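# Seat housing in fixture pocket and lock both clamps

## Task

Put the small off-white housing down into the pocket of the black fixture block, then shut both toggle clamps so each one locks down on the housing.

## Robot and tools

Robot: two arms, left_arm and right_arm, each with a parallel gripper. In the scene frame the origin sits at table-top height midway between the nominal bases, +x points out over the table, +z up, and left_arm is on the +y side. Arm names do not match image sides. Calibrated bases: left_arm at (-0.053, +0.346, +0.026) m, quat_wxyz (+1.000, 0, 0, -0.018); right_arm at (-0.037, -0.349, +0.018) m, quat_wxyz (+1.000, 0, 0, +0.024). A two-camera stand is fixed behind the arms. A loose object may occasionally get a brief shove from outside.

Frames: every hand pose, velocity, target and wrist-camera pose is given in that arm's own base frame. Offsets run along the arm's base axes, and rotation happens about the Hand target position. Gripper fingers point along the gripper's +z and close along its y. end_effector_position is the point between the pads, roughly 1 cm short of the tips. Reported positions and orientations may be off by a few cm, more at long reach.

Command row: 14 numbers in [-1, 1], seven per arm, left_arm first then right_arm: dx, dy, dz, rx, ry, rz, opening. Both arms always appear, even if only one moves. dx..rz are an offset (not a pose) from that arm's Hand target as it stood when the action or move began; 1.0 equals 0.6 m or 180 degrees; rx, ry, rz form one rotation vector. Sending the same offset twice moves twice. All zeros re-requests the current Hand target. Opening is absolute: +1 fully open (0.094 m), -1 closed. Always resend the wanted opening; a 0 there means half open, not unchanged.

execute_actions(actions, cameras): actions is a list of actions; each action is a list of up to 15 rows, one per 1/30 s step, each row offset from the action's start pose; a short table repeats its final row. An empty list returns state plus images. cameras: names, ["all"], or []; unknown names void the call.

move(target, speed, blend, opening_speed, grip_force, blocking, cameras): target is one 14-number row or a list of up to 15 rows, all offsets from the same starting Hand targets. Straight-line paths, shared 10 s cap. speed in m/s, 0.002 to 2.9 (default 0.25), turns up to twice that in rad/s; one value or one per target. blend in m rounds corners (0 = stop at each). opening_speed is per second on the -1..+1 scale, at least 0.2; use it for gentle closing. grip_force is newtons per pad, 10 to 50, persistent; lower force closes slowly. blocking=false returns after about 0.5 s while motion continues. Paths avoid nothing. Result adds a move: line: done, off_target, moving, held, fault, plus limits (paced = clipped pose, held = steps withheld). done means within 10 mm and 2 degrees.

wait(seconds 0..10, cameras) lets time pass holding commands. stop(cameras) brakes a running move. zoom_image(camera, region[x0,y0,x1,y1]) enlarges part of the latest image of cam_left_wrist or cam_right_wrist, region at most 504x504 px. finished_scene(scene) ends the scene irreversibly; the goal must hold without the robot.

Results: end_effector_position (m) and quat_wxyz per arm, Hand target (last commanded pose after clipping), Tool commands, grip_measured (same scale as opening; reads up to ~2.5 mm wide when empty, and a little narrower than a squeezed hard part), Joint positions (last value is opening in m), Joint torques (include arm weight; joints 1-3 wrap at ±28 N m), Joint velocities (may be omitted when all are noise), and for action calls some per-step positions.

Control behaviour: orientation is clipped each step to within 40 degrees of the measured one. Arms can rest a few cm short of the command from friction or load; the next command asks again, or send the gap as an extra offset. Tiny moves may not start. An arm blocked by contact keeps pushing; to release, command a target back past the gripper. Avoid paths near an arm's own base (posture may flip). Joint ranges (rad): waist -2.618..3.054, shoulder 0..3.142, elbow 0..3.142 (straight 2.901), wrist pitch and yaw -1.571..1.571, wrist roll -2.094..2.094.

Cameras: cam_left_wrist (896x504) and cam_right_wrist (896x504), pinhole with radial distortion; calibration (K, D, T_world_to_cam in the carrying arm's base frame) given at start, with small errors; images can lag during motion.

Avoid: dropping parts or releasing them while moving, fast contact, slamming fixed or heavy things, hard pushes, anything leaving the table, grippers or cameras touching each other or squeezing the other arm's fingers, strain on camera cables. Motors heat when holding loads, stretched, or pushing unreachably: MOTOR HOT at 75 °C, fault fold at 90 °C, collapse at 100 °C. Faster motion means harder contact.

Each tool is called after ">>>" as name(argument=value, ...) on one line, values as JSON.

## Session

>>> execute_actions(actions=[])

Scene clock: 0.00 s.
left_arm: end_effector_position=(+0.1910, -0.2243, +0.4807) grip_measured=+1.000 end_effector_quat_wxyz=(+0.416, +0.180, +0.776, -0.439) | right_arm: end_effector_position=(+0.2307, +0.0982, +0.4164) grip_measured=+1.000 end_effector_quat_wxyz=(+0.612, -0.008, +0.699, +0.370)
Joint positions: left_arm=[-0.634 1.101 1.747 -0.941 0.391 -0.469 0.094] | right_arm=[0.029 0.591 0.963 -0.347 -0.526 0.546 0.094]
Joint velocities: within noise
Joint torques (N m): no reading
Heat: left arm: 30 °C; right arm: 30 °C.
Hand target: left_arm +0.1886, -0.2227, +0.4794; +0.414, +0.181, +0.778, -0.437 | right_arm +0.2278, +0.0981, +0.4229; +0.619, -0.012, +0.693, +0.369
Tool commands: left_gripper/opening=+1.0 right_gripper/opening=+1.0
camera_calibration:
cam_left_wrist: T_world_to_cam=[[-0.63542, -0.553956, 0.537935, -0.259552], [-0.744501, 0.254709, -0.617124, 0.533301], [0.204842, -0.792626, -0.574268, 0.137781], [0, 0, 0, 1]] pos_world=[0.203895, -0.170409, 0.547858]
cam_right_wrist: T_world_to_cam=[[0.464638, -0.714091, -0.523628, 0.181873], [-0.615176, 0.165026, -0.770924, 0.481809], [0.636922, 0.680324, -0.362614, 0.0273892], [0, 0, 0, 1]] pos_world=[0.194448, 0.031729, 0.476604]

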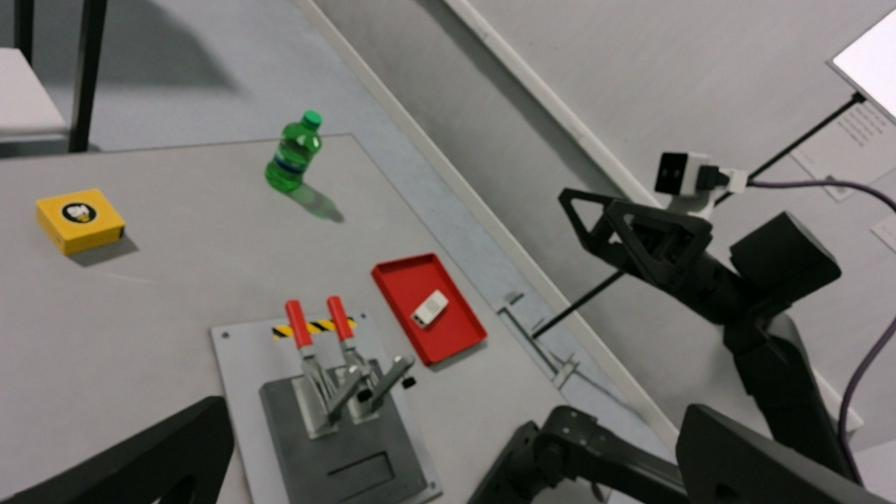

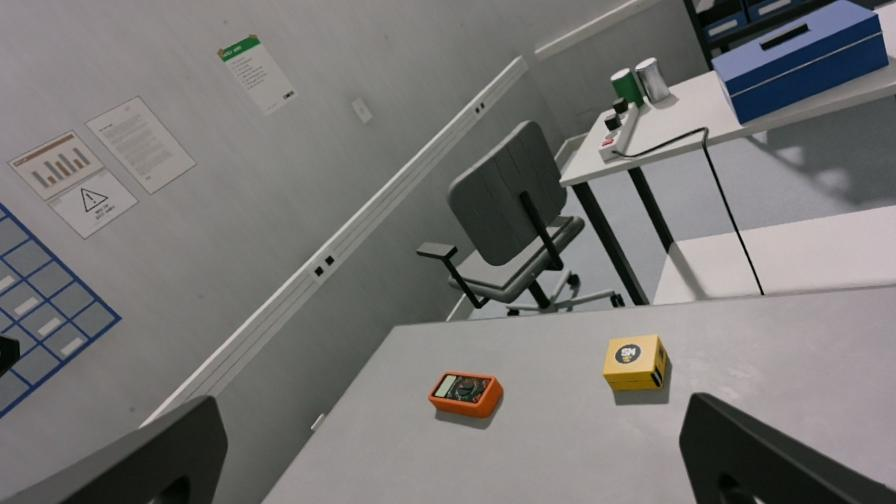

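>>> zoom_image(camera="cam_left_wrist", region=[200, 240, 500, 504])

Scaled by 1.680 from the camera's 896x504 image, which has a finer 1280x720 frame.

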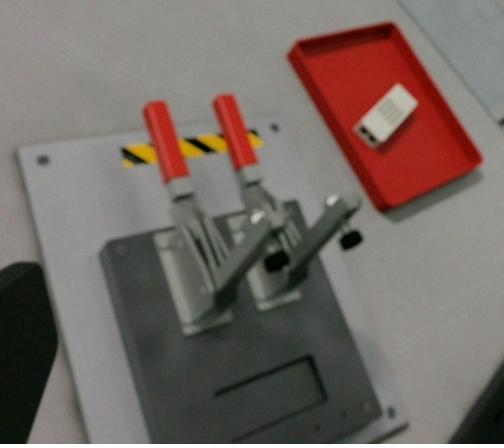

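>>> move(target=[[-0.0413,-0.1135,-0.3388,0.1286,-0.1243,-0.0253,1,0.065,-0.35,-0.4,-0.485,0.113,0.359,0]], speed=0.45, cameras=["all"])

Scene clock: 11.83 s.
left_arm: end_effector_position=(+0.1648, -0.2916, +0.2852) grip_measured=+1.000 end_effector_quat_wxyz=(+0.498, +0.366, +0.744, -0.254) | right_arm: end_effector_position=(+0.2624, -0.1119, +0.1765) grip_measured=+0.003 end_effector_quat_wxyz=(-0.065, +0.678, -0.731, -0.049)
Joint positions: left_arm=[-1.187 0.914 0.883 -0.366 -0.238 -0.114 0.094] | right_arm=[-0.504 1.679 1.612 -1.556 -0.154 -2.004 0.047]
Joint torques (N m): left_arm=[-0.66 -2.22 6.75 1.84 -0.16 0.03] | right_arm=[0.54 -5.18 7.17 -0.05 -0.1 -0.17]
Heat: left arm: 31 °C; right arm: 30 °C.
Hand target: left_arm +0.1638, -0.2907, +0.2761; +0.494, +0.371, +0.747, -0.246 | right_arm +0.2668, -0.1119, +0.1828; -0.063, +0.686, -0.723, -0.059
Off the commanded pose: left_arm 0.009 m, 1 deg | right_arm 0.008 m, 2 deg.
joint sent to its limit (right arm) — joint 4 (wrist pitch), lower limit. The joint targets still meet the commanded pose.
move: done
camera_calibration:
cam_left_wrist: T_world_to_cam=[[-0.791675, -0.610537, 0.0222401, -0.0519668], [-0.453206, 0.562475, -0.691539, 0.473269], [0.4097, -0.557553, -0.721997, 0.0545556], [0, 0, 0, 1]] pos_world=[0.150996, -0.267512, 0.367829]
cam_right_wrist: T_world_to_cam=[[0.995633, -0.0931097, 0.00672491, -0.271925], [-0.090765, -0.948682, 0.302927, -0.100808], [-0.0218257, -0.302215, -0.95299, 0.23024], [0, 0, 0, 1]] pos_world=[0.266613, -0.0513717, 0.251783]

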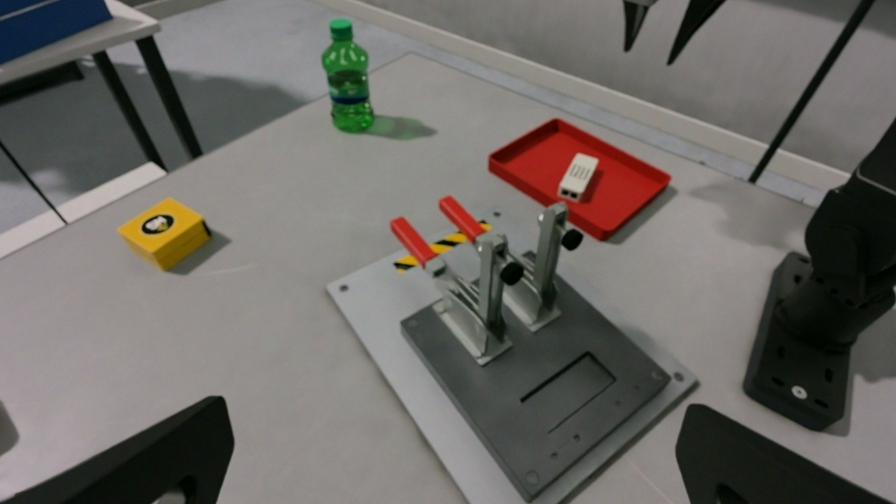

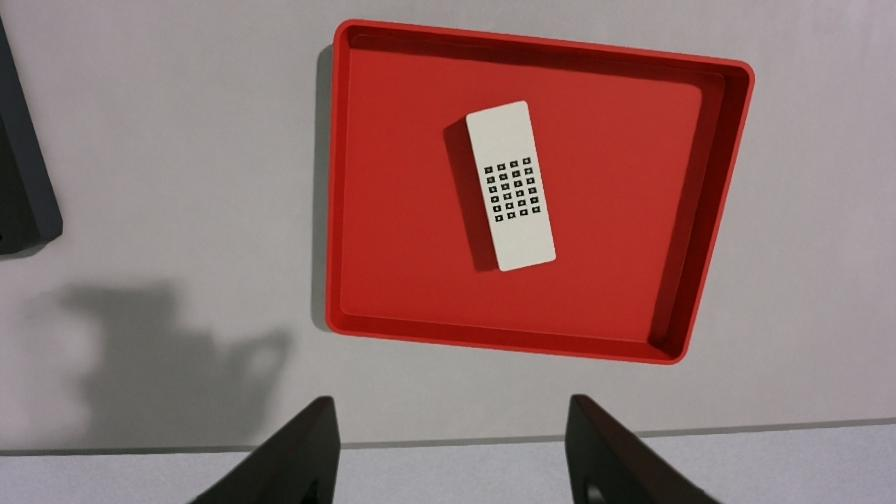

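>>> move(target=[0,0,0,0,0,0,1,0.0535,0.0208,-0.195,-0.0329,0.0006,0.0278,0.2], speed=0.25, cameras=["cam_right_wrist"])

Scene clock: 17.33 s.
left_arm: end_effector_position=(+0.1648, -0.2916, +0.2853) grip_measured=+1.000 end_effector_quat_wxyz=(+0.498, +0.366, +0.744, -0.254) | right_arm: end_effector_position=(+0.3009, -0.1018, +0.0720) grip_measured=+0.197 end_effector_quat_wxyz=(-0.027, +0.719, -0.694, -0.017)
Joint positions: left_arm=[-1.187 0.914 0.883 -0.366 -0.238 -0.114 0.094] | right_arm=[-0.365 1.777 1.318 -1.122 -0.062 -1.971 0.056]
Joint torques (N m): left_arm=[-0.58 -2.25 6.68 1.87 -0.16 0.02] | right_arm=[0.35 -6.01 3.77 0.18 -0.03 0]
Heat: left arm: 32 °C; right arm: 31 °C.
Hand target: left_arm +0.1638, -0.2907, +0.2762; +0.494, +0.371, +0.747, -0.246 | right_arm +0.2989, -0.0994, +0.0659; -0.024, +0.719, -0.694, -0.025
Off the commanded pose: left_arm 0.009 m, 1 deg | right_arm 0.007 m, 1 deg.
move: done
camera_calibration:
cam_right_wrist: T_world_to_cam=[[0.999854, 0.0160934, 0.00580842, -0.298724], [0.0124669, -0.917787, 0.396878, -0.0907069], [0.011718, -0.396747, -0.917853, 0.112245], [0, 0, 0, 1]] pos_world=[0.298495, -0.0339092, 0.140759]
Images, in order (width x height): cam_right_wrist 896x504.

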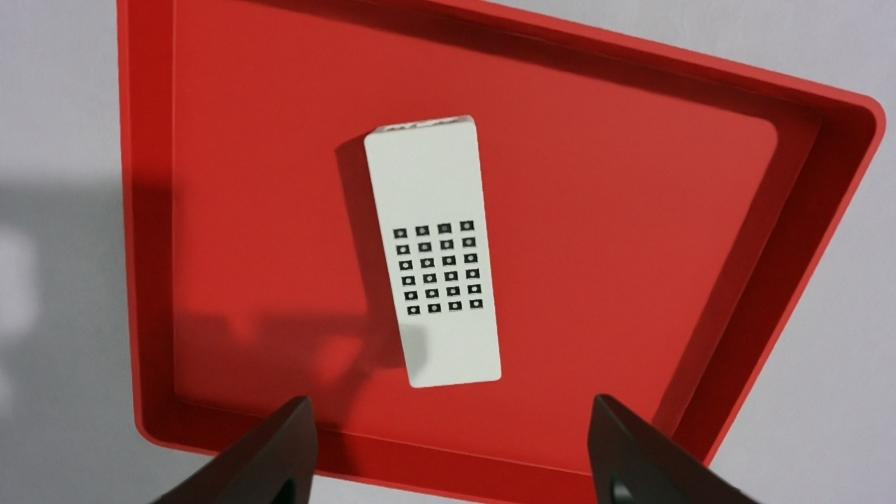

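>>> move(target=[0,0,0,0,0,0,1,-0.0057,0.0107,-0.11,0,0,0,0.2], speed=0.15, cameras=["cam_right_wrist"])

Scene clock: 19.57 s.
left_arm: end_effector_position=(+0.1648, -0.2916, +0.2853) grip_measured=+1.000 end_effector_quat_wxyz=(+0.498, +0.366, +0.744, -0.254) | right_arm: end_effector_position=(+0.2987, -0.0968, +0.0067) grip_measured=+0.197 end_effector_quat_wxyz=(-0.027, +0.718, -0.695, -0.016)
Joint positions: left_arm=[-1.187 0.914 0.883 -0.366 -0.238 -0.114 0.094] | right_arm=[-0.352 1.846 1.129 -0.861 -0.062 -1.956 0.056]
Joint torques (N m): left_arm=[-0.62 -2.11 6.72 1.89 -0.2 0.06] | right_arm=[0.55 -5.89 3.34 0.27 -0.06 0.01]
Heat: left arm: 32 °C; right arm: 31 °C.
Hand target: left_arm +0.1638, -0.2907, +0.2762; +0.494, +0.371, +0.747, -0.246 | right_arm +0.2955, -0.0930, -0.0001; -0.024, +0.719, -0.694, -0.025
Off the commanded pose: left_arm 0.009 m, 1 deg | right_arm 0.008 m, 1 deg.
move: done
camera_calibration:
cam_right_wrist: T_world_to_cam=[[0.999862, 0.0146009, 0.00791174, -0.29643], [0.0102397, -0.917125, 0.398469, -0.0593914], [0.0130741, -0.398333, -0.917148, 0.0538068], [0, 0, 0, 1]] pos_world=[0.296294, -0.0287082, 0.0753597]
Images, in order (width x height): cam_right_wrist 896x504.

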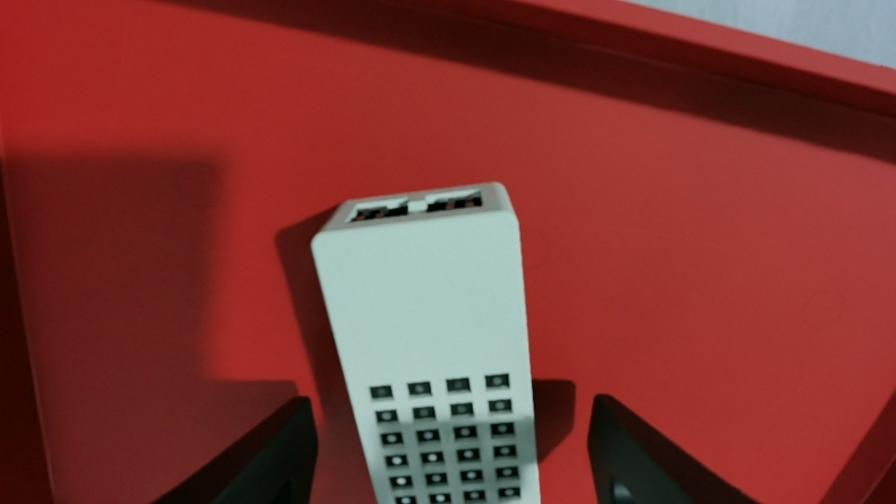

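>>> move(target=[[0,0,0,0,0,0,1,0,0,0,0,0,0,-0.5],[0,0,0,0,0,0,1,0.01,0,0.07,0,0,0,-0.5],[0,0,0,0,0,0,1,0.045,-0.003,0.07,0,0,-0.135,-0.5]], speed=0.12, opening_speed=0.6, blend=[0,0.005,0], cameras=["cam_right_wrist"])

Scene clock: 24.57 s.
left_arm: end_effector_position=(+0.1648, -0.2916, +0.2853) grip_measured=+1.000 end_effector_quat_wxyz=(+0.498, +0.366, +0.744, -0.254) | right_arm: end_effector_position=(+0.3127, -0.0955, +0.0379) grip_measured=-0.356 end_effector_quat_wxyz=(+0.021, -0.556, +0.831, +0.022)
Joint positions: left_arm=[-1.187 0.914 0.883 -0.366 -0.238 -0.114 0.094] | right_arm=[-0.333 1.846 1.264 -0.998 -0.061 -1.512 0.03]
Joint torques (N m): left_arm=[-0.66 -2.09 6.72 1.88 -0.15 0.06] | right_arm=[0.62 -6.12 7.08 0.09 -0.13 0.03]
Heat: left arm: 33 °C; right arm: 31 °C.
Hand target: left_arm +0.1638, -0.2907, +0.2762; +0.494, +0.371, +0.747, -0.246 | right_arm +0.3226, -0.0948, +0.0419; +0.029, -0.557, +0.830, +0.020
Off the commanded pose: left_arm 0.009 m, 1 deg | right_arm 0.011 m, 1 deg.
move: off_target (right_arm)
camera_calibration:
cam_right_wrist: T_world_to_cam=[[0.917091, -0.398091, -0.0216037, -0.323059], [-0.357292, -0.844727, 0.398471, 0.05096], [-0.176877, -0.357715, -0.916927, 0.145955], [0, 0, 0, 1]] pos_world=[0.340298, -0.0333494, 0.106545]
Images, in order (width x height): cam_right_wrist 896x504.

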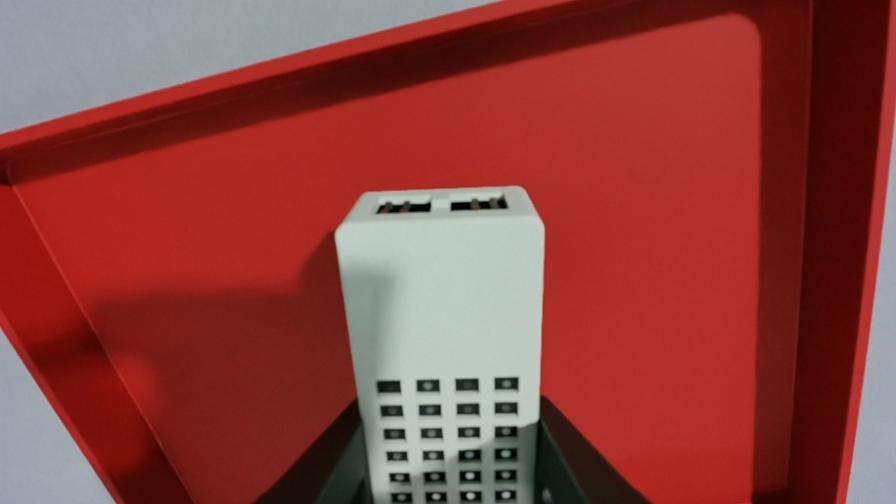

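>>> move(target=[[0,0,0,0,0,0,1,0.018,0,-0.03,0,0,0,-0.5],[0,0,0,0,0,0,1,0.018,0,-0.0535,0,0,0,-0.5],[0,0,0,0,0,0,1,0.018,0,-0.0535,0,0,0,-0.15]], speed=[0.12,0.05,0.05], opening_speed=0.6, blend=[0.005,0,0], cameras=["all"])

Scene clock: 27.57 s.
left_arm: end_effector_position=(+0.1648, -0.2916, +0.2853) grip_measured=+1.000 end_effector_quat_wxyz=(+0.498, +0.366, +0.744, -0.254) | right_arm: end_effector_position=(+0.3298, -0.0974, +0.0147) grip_measured=-0.153 end_effector_quat_wxyz=(+0.027, -0.556, +0.831, +0.015)
Joint positions: left_arm=[-1.187 0.914 0.883 -0.366 -0.238 -0.114 0.094] | right_arm=[-0.322 1.922 1.268 -0.908 -0.061 -1.502 0.04]
Joint torques (N m): left_arm=[-0.65 -2.11 6.61 1.84 -0.15 0.03] | right_arm=[0.51 -6.26 4.68 0.27 -0.13 0.02]
Heat: left arm: 33 °C; right arm: 32 °C.
Hand target: left_arm +0.1638, -0.2907, +0.2762; +0.494, +0.371, +0.747, -0.246 | right_arm +0.3333, -0.0948, +0.0097; +0.029, -0.557, +0.830, +0.020
Off the commanded pose: left_arm 0.009 m, 1 deg | right_arm 0.007 m, 1 deg.
move: done
camera_calibration:
cam_left_wrist: T_world_to_cam=[[-0.791598, -0.610652, 0.0218329, -0.0518554], [-0.452884, 0.562345, -0.691856, 0.473307], [0.410206, -0.55756, -0.721705, 0.0543697], [0, 0, 0, 1]] pos_world=[0.151001, -0.267513, 0.367831]
cam_right_wrist: T_world_to_cam=[[0.917469, -0.397778, -0.00480847, -0.340336], [-0.363282, -0.842708, 0.397328, 0.0669094], [-0.1621, -0.362789, -0.917664, 0.121695], [0, 0, 0, 1]] pos_world=[0.356282, -0.0348435, 0.0834536]

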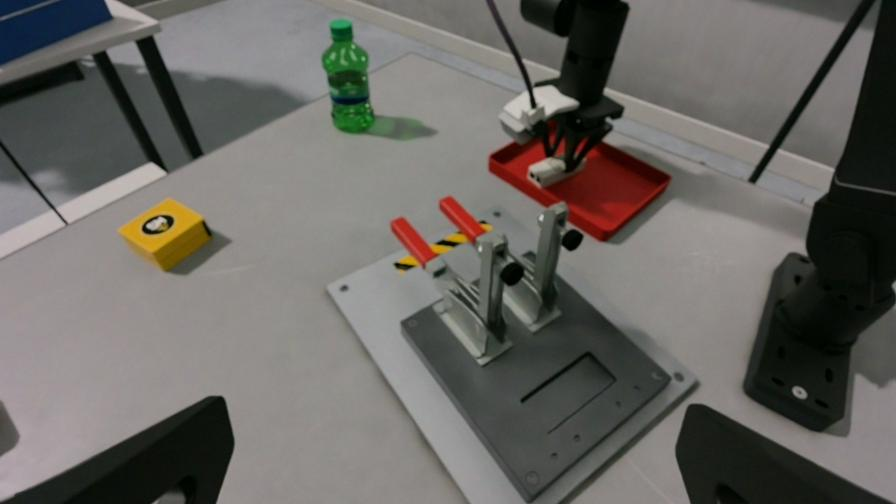

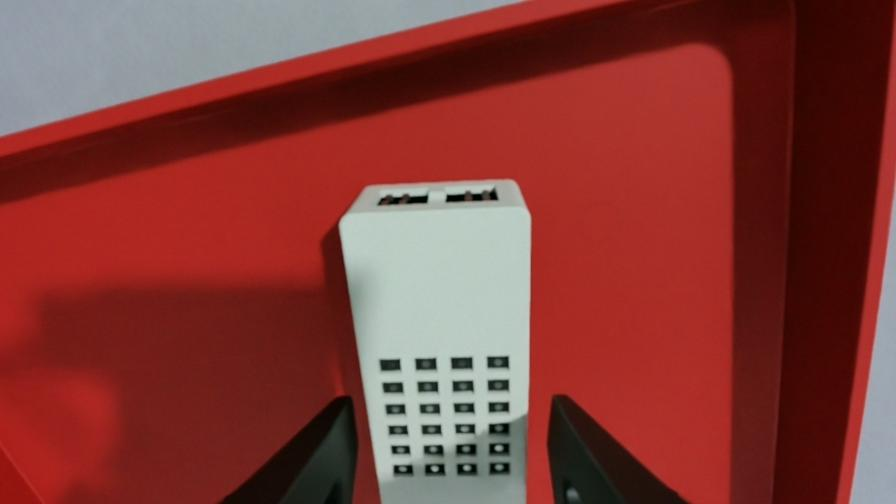

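>>> move(target=[[0,0,0,0,0,0,1,0,0,0.1,0,0,0,0.1],[0,0,0,0,0,0,1,-0.0138,-0.0187,0.115,0.2108,-0.0861,0.0014,0.1]], speed=0.25, blend=0.02, cameras=["all"])

Scene clock: 32.10 s.
left_arm: end_effector_position=(+0.1648, -0.2916, +0.2853) grip_measured=+1.000 end_effector_quat_wxyz=(+0.498, +0.366, +0.744, -0.254) | right_arm: end_effector_position=(+0.3169, -0.1055, +0.0742) grip_measured=+0.097 end_effector_quat_wxyz=(+0.299, -0.519, +0.773, +0.209)
Joint positions: left_arm=[-1.187 0.914 0.883 -0.366 -0.238 -0.114 0.094] | right_arm=[-0.681 2.008 1.429 -1.269 -0.703 -1.966 0.052]
Joint torques (N m): left_arm=[-0.72 -2.17 6.86 1.85 -0.21 0.09] | right_arm=[-0.16 -6.43 6.52 -0.38 -0.75 -0.13]
Heat: left arm: 33 °C; right arm: 32 °C.
Hand target: left_arm +0.1638, -0.2907, +0.2762; +0.494, +0.371, +0.747, -0.246 | right_arm +0.3250, -0.1060, +0.0788; +0.317, -0.517, +0.766, +0.214
Off the commanded pose: left_arm 0.009 m, 1 deg | right_arm 0.009 m, 2 deg.
move: done
camera_calibration:
cam_left_wrist: T_world_to_cam=[[-0.791598, -0.610652, 0.0218329, -0.0518554], [-0.452884, 0.562345, -0.691856, 0.473307], [0.410206, -0.55756, -0.721705, 0.0543697], [0, 0, 0, 1]] pos_world=[0.151001, -0.267513, 0.367831]
cam_right_wrist: T_world_to_cam=[[0.923846, -0.381503, -0.031055, -0.329749], [-0.374983, -0.885804, -0.273385, 0.0806973], [0.0767882, 0.26421, -0.961403, 0.165029], [0, 0, 0, 1]] pos_world=[0.322225, -0.0979203, 0.170481]

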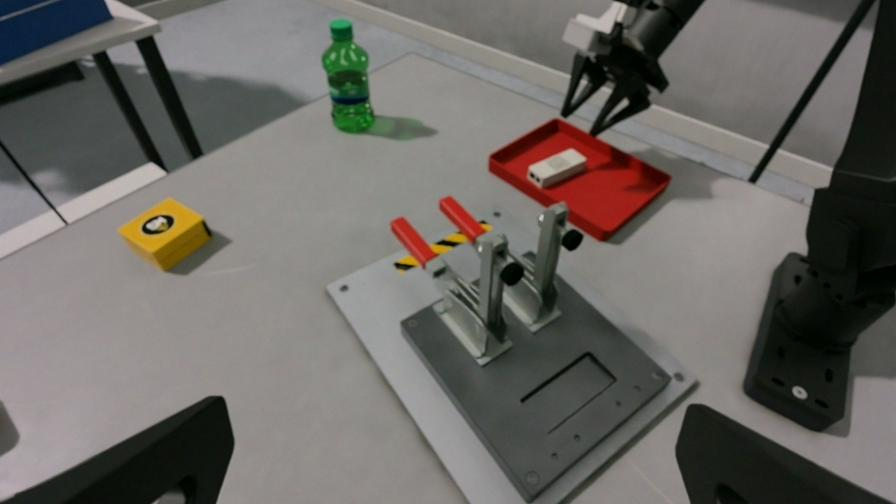

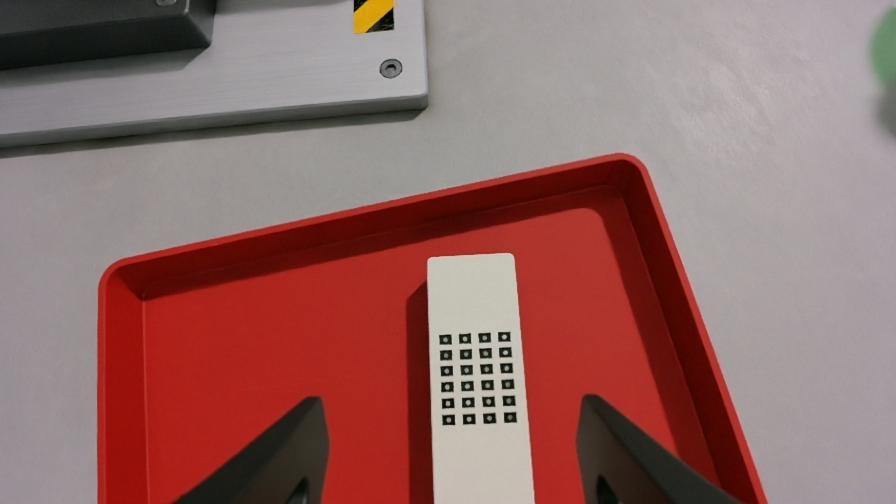

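>>> move(target=[0,0,0,0,0,0,1,0.008,-0.0108,-0.1,0,0,0,0.1], speed=0.12, cameras=["cam_right_wrist"])

Scene clock: 34.60 s.
left_arm: end_effector_position=(+0.1648, -0.2916, +0.2853) grip_measured=+1.000 end_effector_quat_wxyz=(+0.498, +0.366, +0.744, -0.254) | right_arm: end_effector_position=(+0.3295, -0.1155, +0.0225) grip_measured=+0.097 end_effector_quat_wxyz=(+0.302, -0.524, +0.770, +0.205)
Joint positions: left_arm=[-1.187 0.914 0.883 -0.366 -0.238 -0.114 0.094] | right_arm=[-0.681 2.138 1.408 -1.111 -0.705 -1.977 0.052]
Joint torques (N m): left_arm=[-0.69 -2.09 6.79 1.86 -0.16 0.07] | right_arm=[-0.61 -7.5 2.95 -0.17 -0.76 -0.15]
Heat: left arm: 33 °C; right arm: 32 °C.
Hand target: left_arm +0.1638, -0.2907, +0.2762; +0.494, +0.371, +0.747, -0.246 | right_arm +0.3298, -0.1125, +0.0188; +0.317, -0.517, +0.766, +0.214
Off the commanded pose: left_arm 0.009 m, 1 deg | right_arm 0.005 m, 2 deg.
move: done
camera_calibration:
cam_right_wrist: T_world_to_cam=[[0.926836, -0.375081, -0.0170195, -0.347437], [-0.365185, -0.889991, -0.27305, 0.0587597], [0.087269, 0.259288, -0.961849, 0.112967], [0, 0, 0, 1]] pos_world=[0.333616, -0.107312, 0.118788]
Images, in order (width x height): cam_right_wrist 896x504.

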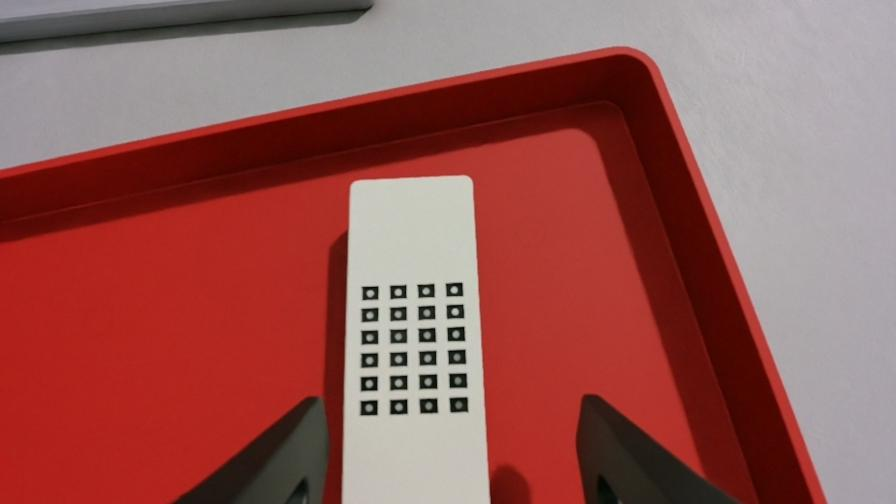

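>>> move(target=[0,0,0,0,0,0,1,-0.013,0.005,-0.0165,0,0,0,0.1], speed=0.12, cameras=["cam_right_wrist"])

Scene clock: 36.40 s.
left_arm: end_effector_position=(+0.1648, -0.2916, +0.2853) grip_measured=+1.000 end_effector_quat_wxyz=(+0.498, +0.366, +0.744, -0.254) | right_arm: end_effector_position=(+0.3225, -0.1132, +0.0118) grip_measured=+0.097 end_effector_quat_wxyz=(+0.303, -0.523, +0.770, +0.205)
Joint positions: left_arm=[-1.187 0.914 0.883 -0.366 -0.238 -0.114 0.094] | right_arm=[-0.689 2.138 1.357 -1.068 -0.705 -1.986 0.052]
Joint torques (N m): left_arm=[-0.7 -2.06 6.75 1.89 -0.16 0.04] | right_arm=[-0.55 -7.72 2.59 -0.15 -0.73 -0.15]
Heat: left arm: 34 °C; right arm: 32 °C.
Hand target: left_arm +0.1638, -0.2907, +0.2762; +0.494, +0.371, +0.747, -0.246 | right_arm +0.3221, -0.1095, +0.0089; +0.317, -0.517, +0.766, +0.214
Off the commanded pose: left_arm 0.009 m, 1 deg | right_arm 0.005 m, 2 deg.
move: done
camera_calibration:
cam_right_wrist: T_world_to_cam=[[0.926474, -0.375938, -0.0177937, -0.340232], [-0.366009, -0.888976, -0.275244, 0.0557607], [0.0876566, 0.261519, -0.96121, 0.10278], [0, 0, 0, 1]] pos_world=[0.326616, -0.105215, 0.108087]
Images, in order (width x height): cam_right_wrist 896x504.

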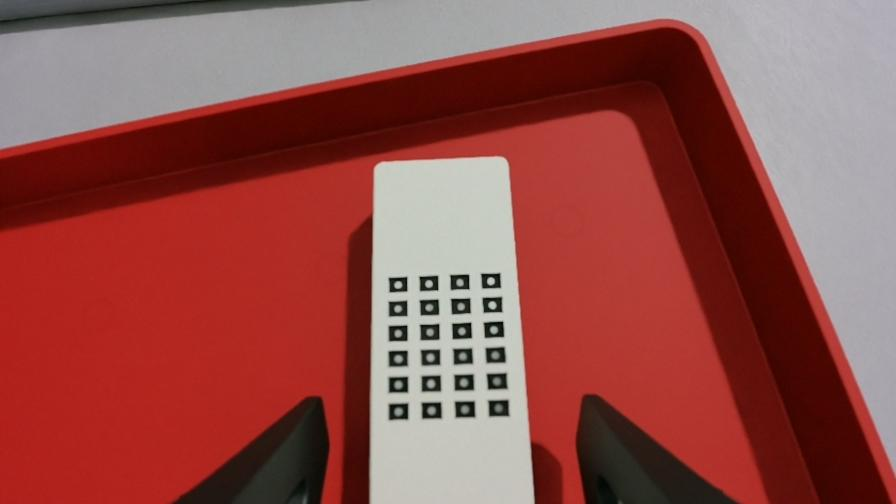

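>>> move(target=[[0,0,0,0,0,0,1,0,0,0,0,0,0,-0.5],[0,0,0,0,0,0,1,0.0,0,0.37,0,0,0.005,-0.5],[0,0,0,0,0,0,1,-0.3285,0.4575,0.385,0,0,0.022,-0.5]], speed=[0.1,0.25,0.3], opening_speed=0.6, blend=[0,0.06,0], cameras=["all"])

Scene clock: 43.47 s.
left_arm: end_effector_position=(+0.1648, -0.2916, +0.2853) grip_measured=+1.000 end_effector_quat_wxyz=(+0.498, +0.366, +0.744, -0.254) | right_arm: end_effector_position=(+0.1256, +0.1630, +0.2408) grip_measured=-0.362 end_effector_quat_wxyz=(+0.304, -0.541, +0.752, +0.222)
Joint positions: left_arm=[-1.187 0.914 0.883 -0.366 -0.238 -0.114 0.094] | right_arm=[0.455 0.799 1.057 -1.233 -0.523 -0.628 0.03]
Joint torques (N m): left_arm=[-0.7 -2.19 6.64 1.86 -0.17 0.07] | right_arm=[0.59 -0.38 3.67 1.22 -0.29 0.01]
Heat: left arm: 34 °C; right arm: 31 °C.
Hand target: left_arm +0.1638, -0.2907, +0.2761; +0.494, +0.371, +0.747, -0.246 | right_arm +0.1250, +0.1650, +0.2400; +0.310, -0.543, +0.748, +0.225
Off the commanded pose: left_arm 0.009 m, 1 deg | right_arm 0.002 m, 1 deg.
move: done
camera_calibration:
cam_left_wrist: T_world_to_cam=[[-0.791598, -0.610652, 0.0218329, -0.0518554], [-0.452884, 0.562345, -0.691856, 0.473307], [0.410206, -0.55756, -0.721705, 0.0543697], [0, 0, 0, 1]] pos_world=[0.151001, -0.267513, 0.367831]
cam_right_wrist: T_world_to_cam=[[0.945909, -0.323563, -0.0237412, -0.0594164], [-0.315749, -0.901305, -0.296565, 0.292983], [0.0745596, 0.28802, -0.954717, 0.263738], [0, 0, 0, 1]] pos_world=[0.129048, 0.168881, 0.337273]

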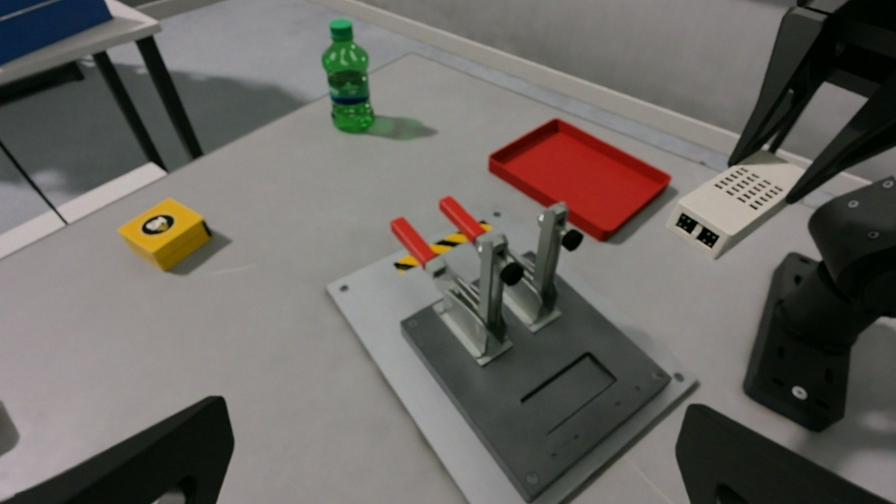

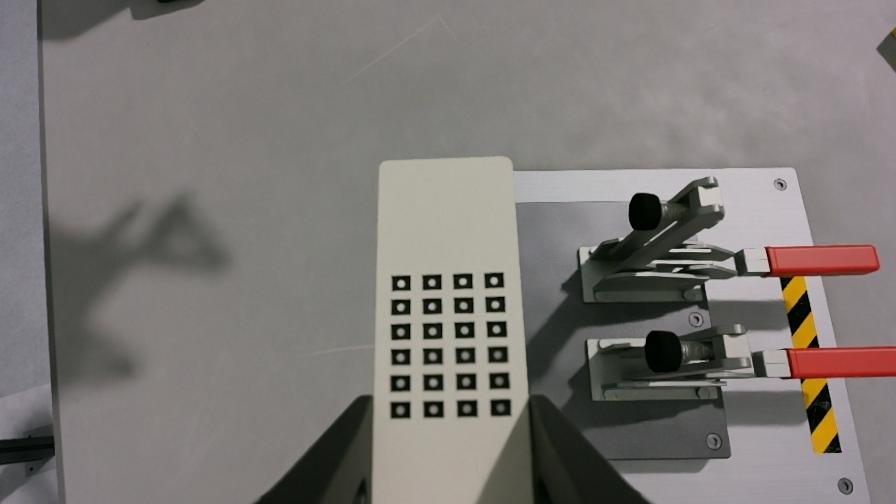

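>>> move(target=[0,0,0,0,0,0,1,0.0107,0.067,-0.276,-0.0069,0.0022,0,-0.5], speed=0.2, cameras=["all"])

Scene clock: 48.00 s.
left_arm: end_effector_position=(+0.1648, -0.2916, +0.2853) grip_measured=+1.000 end_effector_quat_wxyz=(+0.498, +0.366, +0.744, -0.254) | right_arm: end_effector_position=(+0.1322, +0.2035, +0.0782) grip_measured=-0.362 end_effector_quat_wxyz=(+0.299, -0.545, +0.753, +0.216)
Joint positions: left_arm=[-1.187 0.914 0.883 -0.366 -0.238 -0.114 0.094] | right_arm=[0.736 0.787 0.38 -0.477 -0.345 -0.392 0.03]
Joint torques (N m): left_arm=[-0.58 -2.17 6.61 1.87 -0.16 0.06] | right_arm=[0.62 0.08 4.27 1.4 -0.19 0]
Heat: left arm: 34 °C; right arm: 31 °C.
Hand target: left_arm +0.1638, -0.2907, +0.2761; +0.494, +0.371, +0.747, -0.246 | right_arm +0.1314, +0.2052, +0.0744; +0.301, -0.545, +0.751, +0.219
Off the commanded pose: left_arm 0.009 m, 1 deg | right_arm 0.004 m, 0 deg.
move: done
camera_calibration:
cam_left_wrist: T_world_to_cam=[[-0.791598, -0.610652, 0.0218329, -0.0518554], [-0.452884, 0.562345, -0.691856, 0.473307], [0.410206, -0.55756, -0.721705, 0.0543697], [0, 0, 0, 1]] pos_world=[0.151001, -0.267513, 0.367831]
cam_right_wrist: T_world_to_cam=[[0.94699, -0.320795, -0.0173607, -0.0576468], [-0.312455, -0.907107, -0.28201, 0.282957], [0.0747193, 0.272485, -0.959254, 0.0997525], [0, 0, 0, 1]] pos_world=[0.135549, 0.210998, 0.174484]

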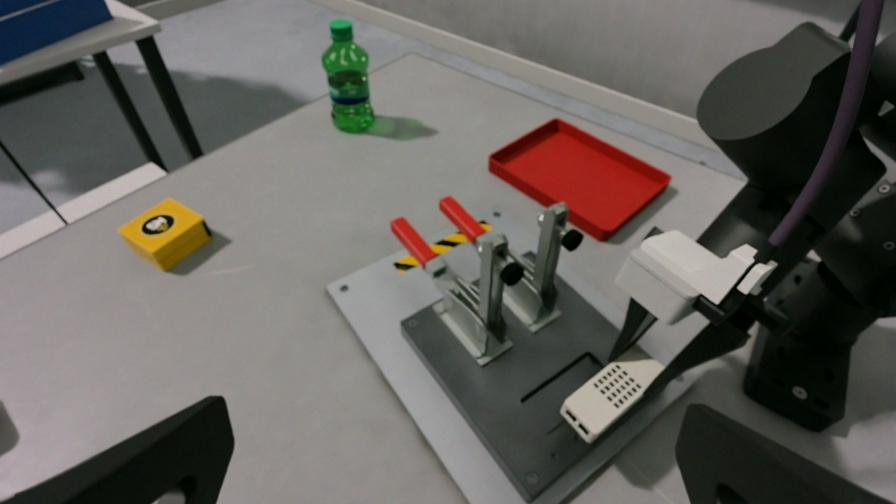

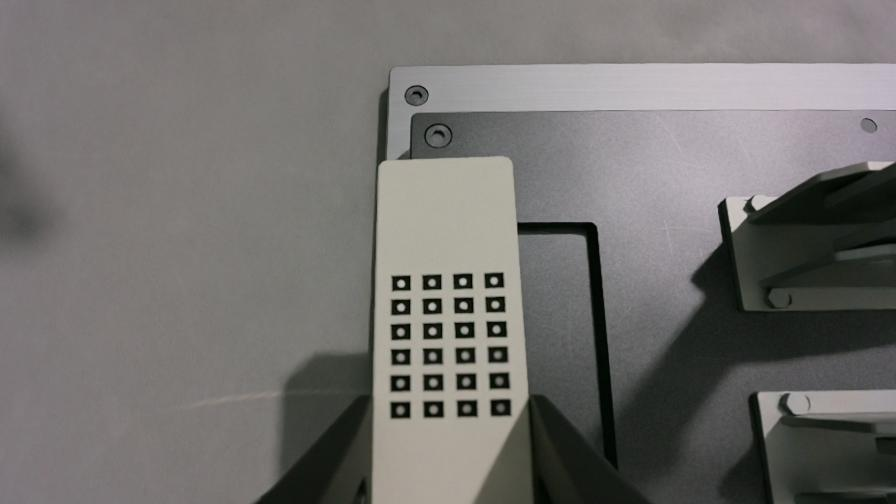

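>>> move(target=[0,0,0,0,0,0,1,0.0567,-0.0133,-0.033,0,0,-0.004,-0.5], speed=0.15, cameras=["all"])

>>> zoom_image(camera="cam_left_wrist", region=[480, 300, 720, 450])

Scene clock: 52.30 s.
left_arm: end_effector_position=(+0.1648, -0.2916, +0.2853) grip_measured=+1.000 end_effector_quat_wxyz=(+0.498, +0.366, +0.744, -0.254) | right_arm: end_effector_position=(+0.1670, +0.1948, +0.0562) grip_measured=-0.362 end_effector_quat_wxyz=(+0.299, -0.537, +0.761, +0.206)
Joint positions: left_arm=[-1.187 0.914 0.883 -0.366 -0.238 -0.114 0.094] | right_arm=[0.564 0.977 0.365 -0.33 -0.425 -0.525 0.03]
Joint torques (N m): left_arm=[-0.53 -2.28 6.57 1.88 -0.14 0.05] | right_arm=[-0.55 -0.66 4.11 1.35 -0.47 -0.11]
Heat: left arm: 34 °C; right arm: 31 °C.
Hand target: left_arm +0.1638, -0.2907, +0.2761; +0.494, +0.371, +0.747, -0.246 | right_arm +0.1654, +0.1972, +0.0545; +0.303, -0.541, +0.755, +0.217
Off the commanded pose: left_arm 0.009 m, 1 deg | right_arm 0.003 m, 2 deg.
move: done
camera_calibration:
cam_left_wrist: T_world_to_cam=[[-0.791598, -0.610652, 0.0218329, -0.0518554], [-0.452884, 0.562345, -0.691856, 0.473307], [0.410206, -0.55756, -0.721705, 0.0543697], [0, 0, 0, 1]] pos_world=[0.151001, -0.267513, 0.367831]
cam_right_wrist: T_world_to_cam=[[0.938298, -0.345636, -0.0114936, -0.0878842], [-0.33577, -0.902549, -0.269564, 0.282128], [0.0827977, 0.256791, -0.962914, 0.0804343], [0, 0, 0, 1]] pos_world=[0.170532, 0.203603, 0.152493]

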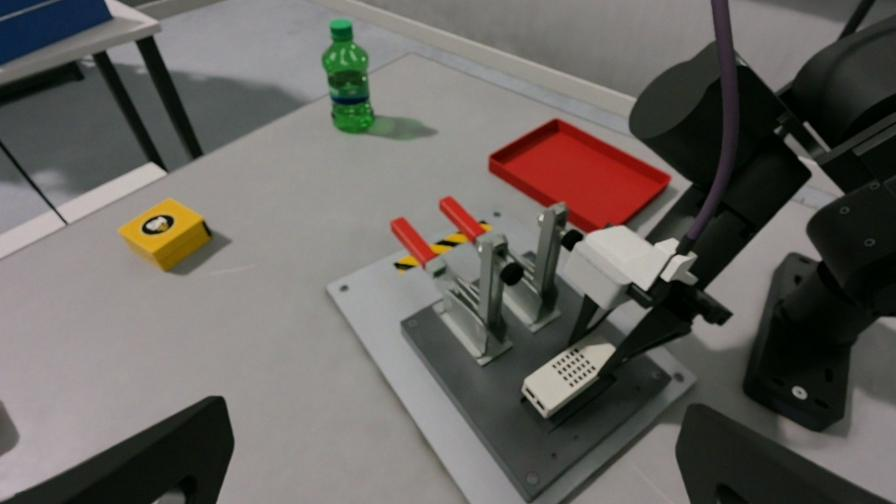

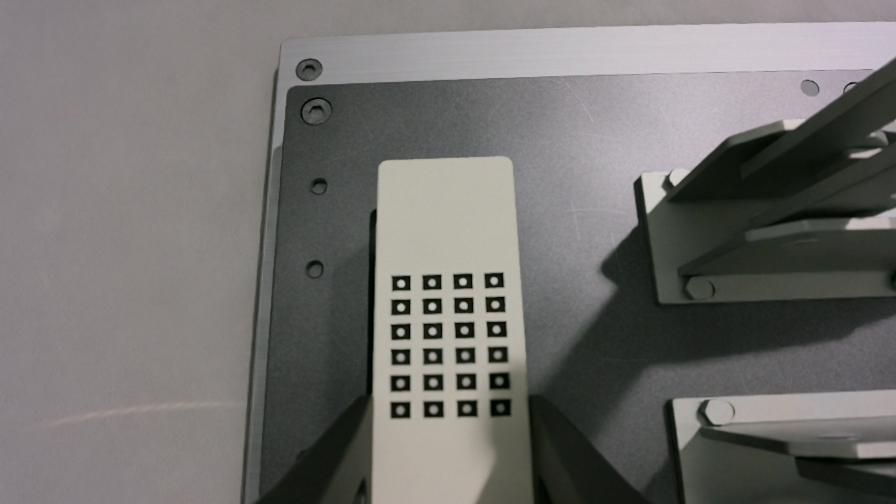

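Scaled by 2.100 from the camera's 896x504 image, which has a finer 1280x720 frame.

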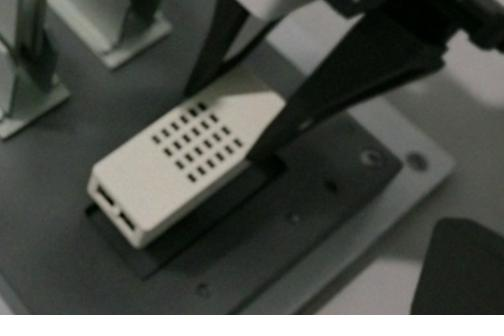

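>>> zoom_image(camera="cam_right_wrist", region=[340, 140, 560, 420])

Scaled by 1.800 from the camera's 896x504 image, which has a finer 1280x720 frame.

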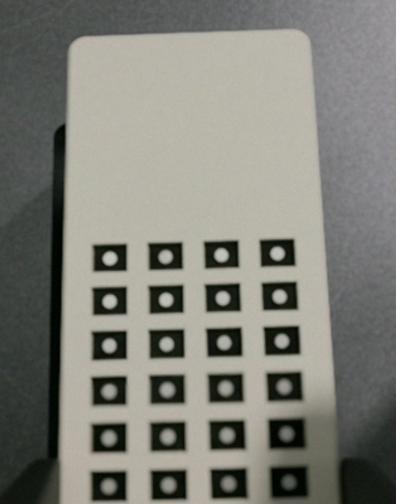

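>>> zoom_image(camera="cam_left_wrist", region=[505, 370, 625, 445])

Scaled by 4.200 from the camera's 896x504 image, which has a finer 1280x720 frame.

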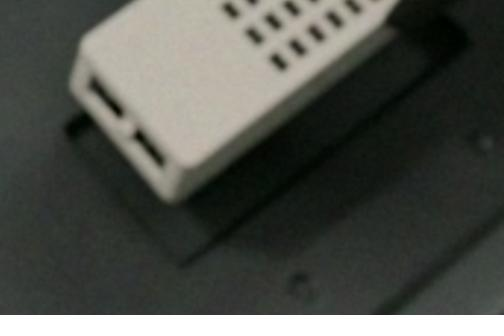

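>>> move(target=[0,0,0,0,0,0,1,-0.005,0.0017,-0.0225,0,0,0.001,-0.5], speed=0.1, cameras=["all"])

>>> zoom_image(camera="cam_left_wrist", region=[505, 370, 625, 445])

>>> zoom_image(camera="cam_right_wrist", region=[340, 140, 560, 420])

Scene clock: 59.67 s.
left_arm: end_effector_position=(+0.1648, -0.2916, +0.2853) grip_measured=+1.000 end_effector_quat_wxyz=(+0.498, +0.366, +0.744, -0.254) | right_arm: end_effector_position=(+0.1663, +0.1944, +0.0433) grip_measured=-0.362 end_effector_quat_wxyz=(+0.301, -0.537, +0.760, +0.206)
Joint positions: left_arm=[-1.187 0.914 0.883 -0.366 -0.238 -0.114 0.094] | right_arm=[0.564 1.004 0.317 -0.25 -0.425 -0.525 0.03]
Joint torques (N m): left_arm=[-0.64 -2.15 6.57 1.84 -0.2 0] | right_arm=[0.65 -0.65 3.96 1.34 -0.43 -0.02]
Heat: left arm: 35 °C; right arm: 31 °C.
Hand target: left_arm +0.1638, -0.2907, +0.2761; +0.494, +0.371, +0.747, -0.246 | right_arm +0.1625, +0.1983, +0.0411; +0.302, -0.542, +0.754, +0.217
Off the commanded pose: left_arm 0.009 m, 1 deg | right_arm 0.006 m, 2 deg.
move: done
camera_calibration:
cam_left_wrist: T_world_to_cam=[[-0.791598, -0.610652, 0.0218329, -0.0518554], [-0.452884, 0.562345, -0.691856, 0.473307], [0.410206, -0.55756, -0.721705, 0.0543697], [0, 0, 0, 1]] pos_world=[0.151001, -0.267513, 0.367831]
cam_right_wrist: T_world_to_cam=[[0.938516, -0.345124, -0.00874435, -0.0876362], [-0.334242, -0.901999, -0.273277, 0.27785], [0.0864272, 0.259398, -0.961896, 0.0669808], [0, 0, 0, 1]] pos_world=[0.169328, 0.203001, 0.139592]

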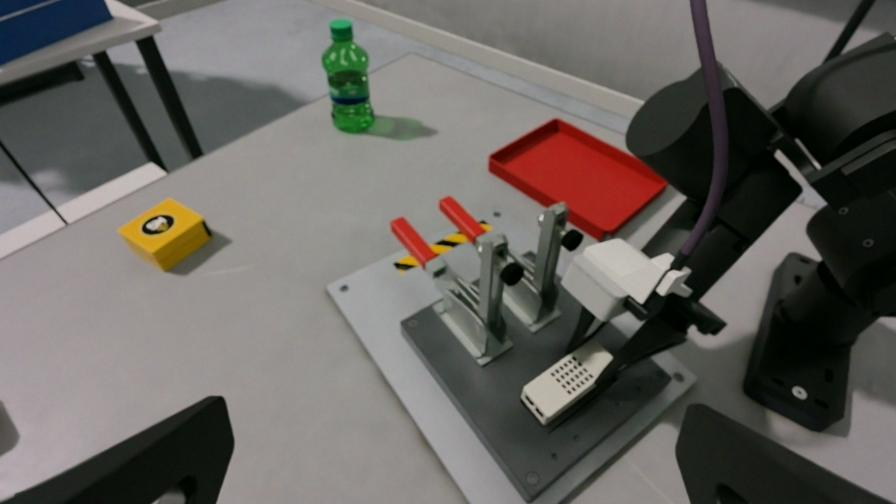

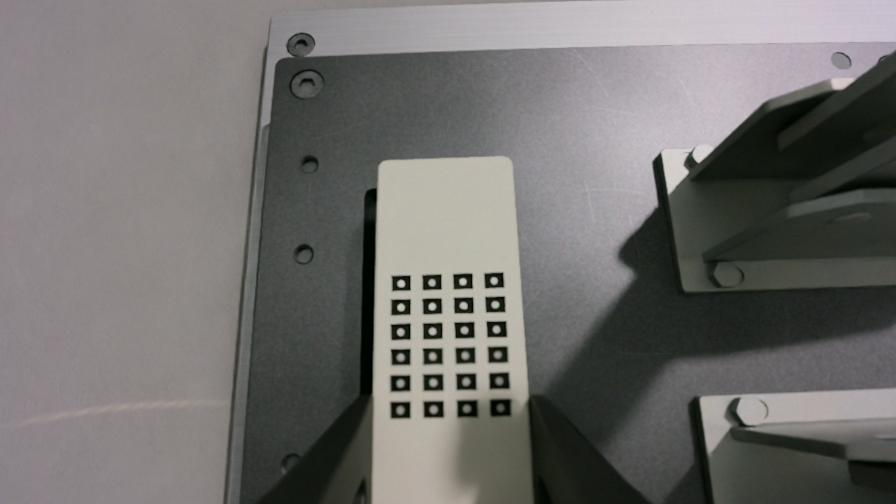

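Scaled by 4.200 from the camera's 896x504 image, which has a finer 1280x720 frame.

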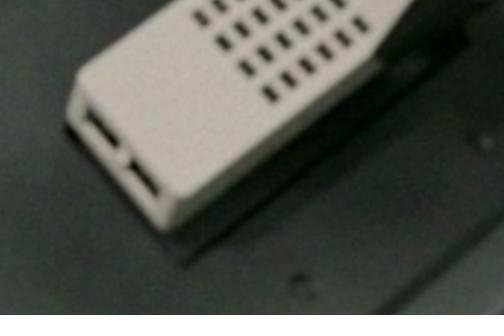

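Scaled by 1.800 from the camera's 896x504 image, which has a finer 1280x720 frame.

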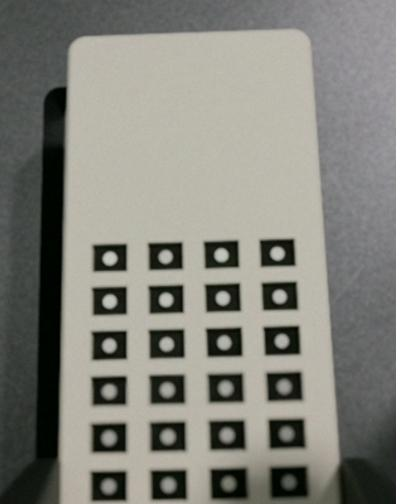

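>>> move(target=[[0,0,0,0,0,0,1,-0.017,0.0,0.035,0,0,0.002,-0.5],[0,0,0,0,0,0,1,-0.001,-0.002,-0.0095,0,0,0.002,-0.5]], speed=0.1, blend=[0.004,0], cameras=["all"])

>>> zoom_image(camera="cam_left_wrist", region=[505, 370, 625, 445])

>>> zoom_image(camera="cam_right_wrist", region=[340, 140, 560, 420])

Scene clock: 67.43 s.
left_arm: end_effector_position=(+0.1648, -0.2916, +0.2853) grip_measured=+1.000 end_effector_quat_wxyz=(+0.498, +0.366, +0.744, -0.254) | right_arm: end_effector_position=(+0.1627, +0.1968, +0.0384) grip_measured=-0.362 end_effector_quat_wxyz=(+0.298, -0.542, +0.756, +0.214)
Joint positions: left_arm=[-1.187 0.914 0.883 -0.366 -0.238 -0.114 0.094] | right_arm=[0.569 1.021 0.299 -0.218 -0.441 -0.528 0.03]
Joint torques (N m): left_arm=[-0.69 -2.14 6.65 1.91 -0.18 0.04] | right_arm=[-0.53 -0.73 3.9 1.3 -0.35 -0.13]
Heat: left arm: 35 °C; right arm: 31 °C.
Hand target: left_arm +0.1638, -0.2907, +0.2761; +0.494, +0.371, +0.747, -0.246 | right_arm +0.1619, +0.1971, +0.0354; +0.302, -0.544, +0.752, +0.218
Off the commanded pose: left_arm 0.009 m, 1 deg | right_arm 0.003 m, 1 deg.
move: done
camera_calibration:
cam_left_wrist: T_world_to_cam=[[-0.791598, -0.610652, 0.0218329, -0.0518554], [-0.452884, 0.562345, -0.691856, 0.473307], [0.410206, -0.55756, -0.721705, 0.0543697], [0, 0, 0, 1]] pos_world=[0.151001, -0.267513, 0.367831]
cam_right_wrist: T_world_to_cam=[[0.944175, -0.328901, -0.0189335, -0.0873116], [-0.320944, -0.905316, -0.278204, 0.276116], [0.0743609, 0.26875, -0.960335, 0.0619797], [0, 0, 0, 1]] pos_world=[0.166446, 0.204598, 0.134685]

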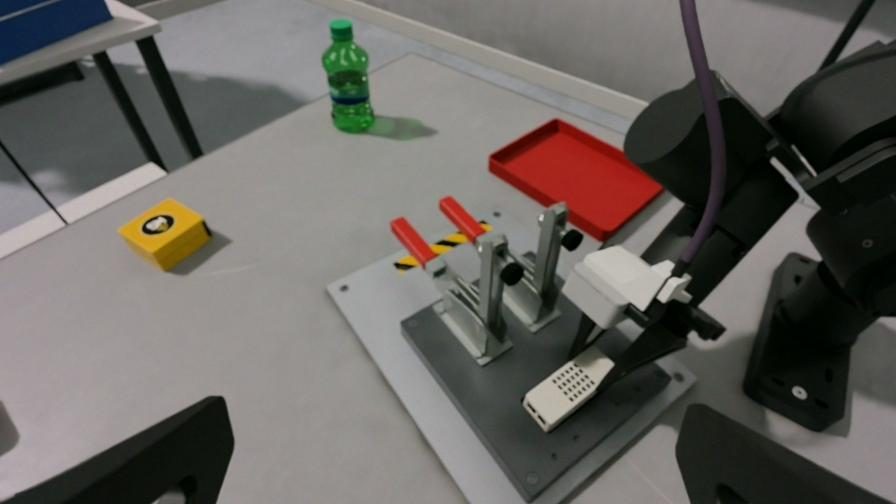

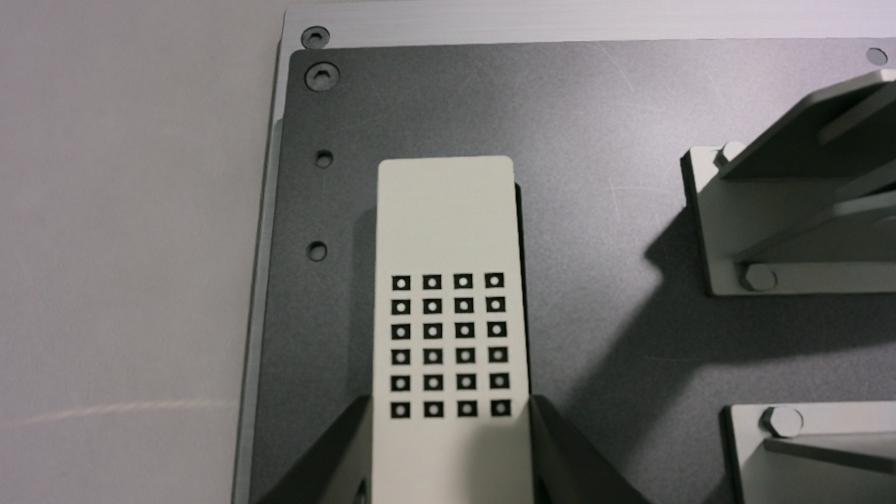

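Scaled by 4.200 from the camera's 896x504 image, which has a finer 1280x720 frame.

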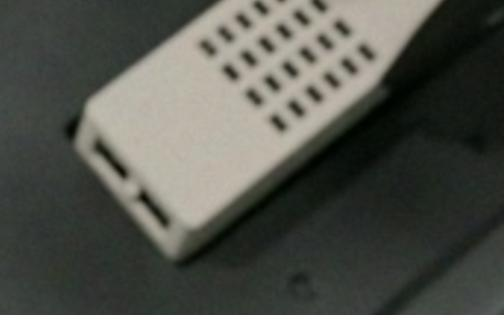

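Scaled by 1.800 from the camera's 896x504 image, which has a finer 1280x720 frame.

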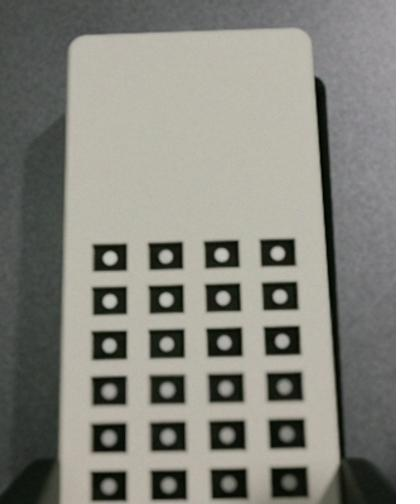

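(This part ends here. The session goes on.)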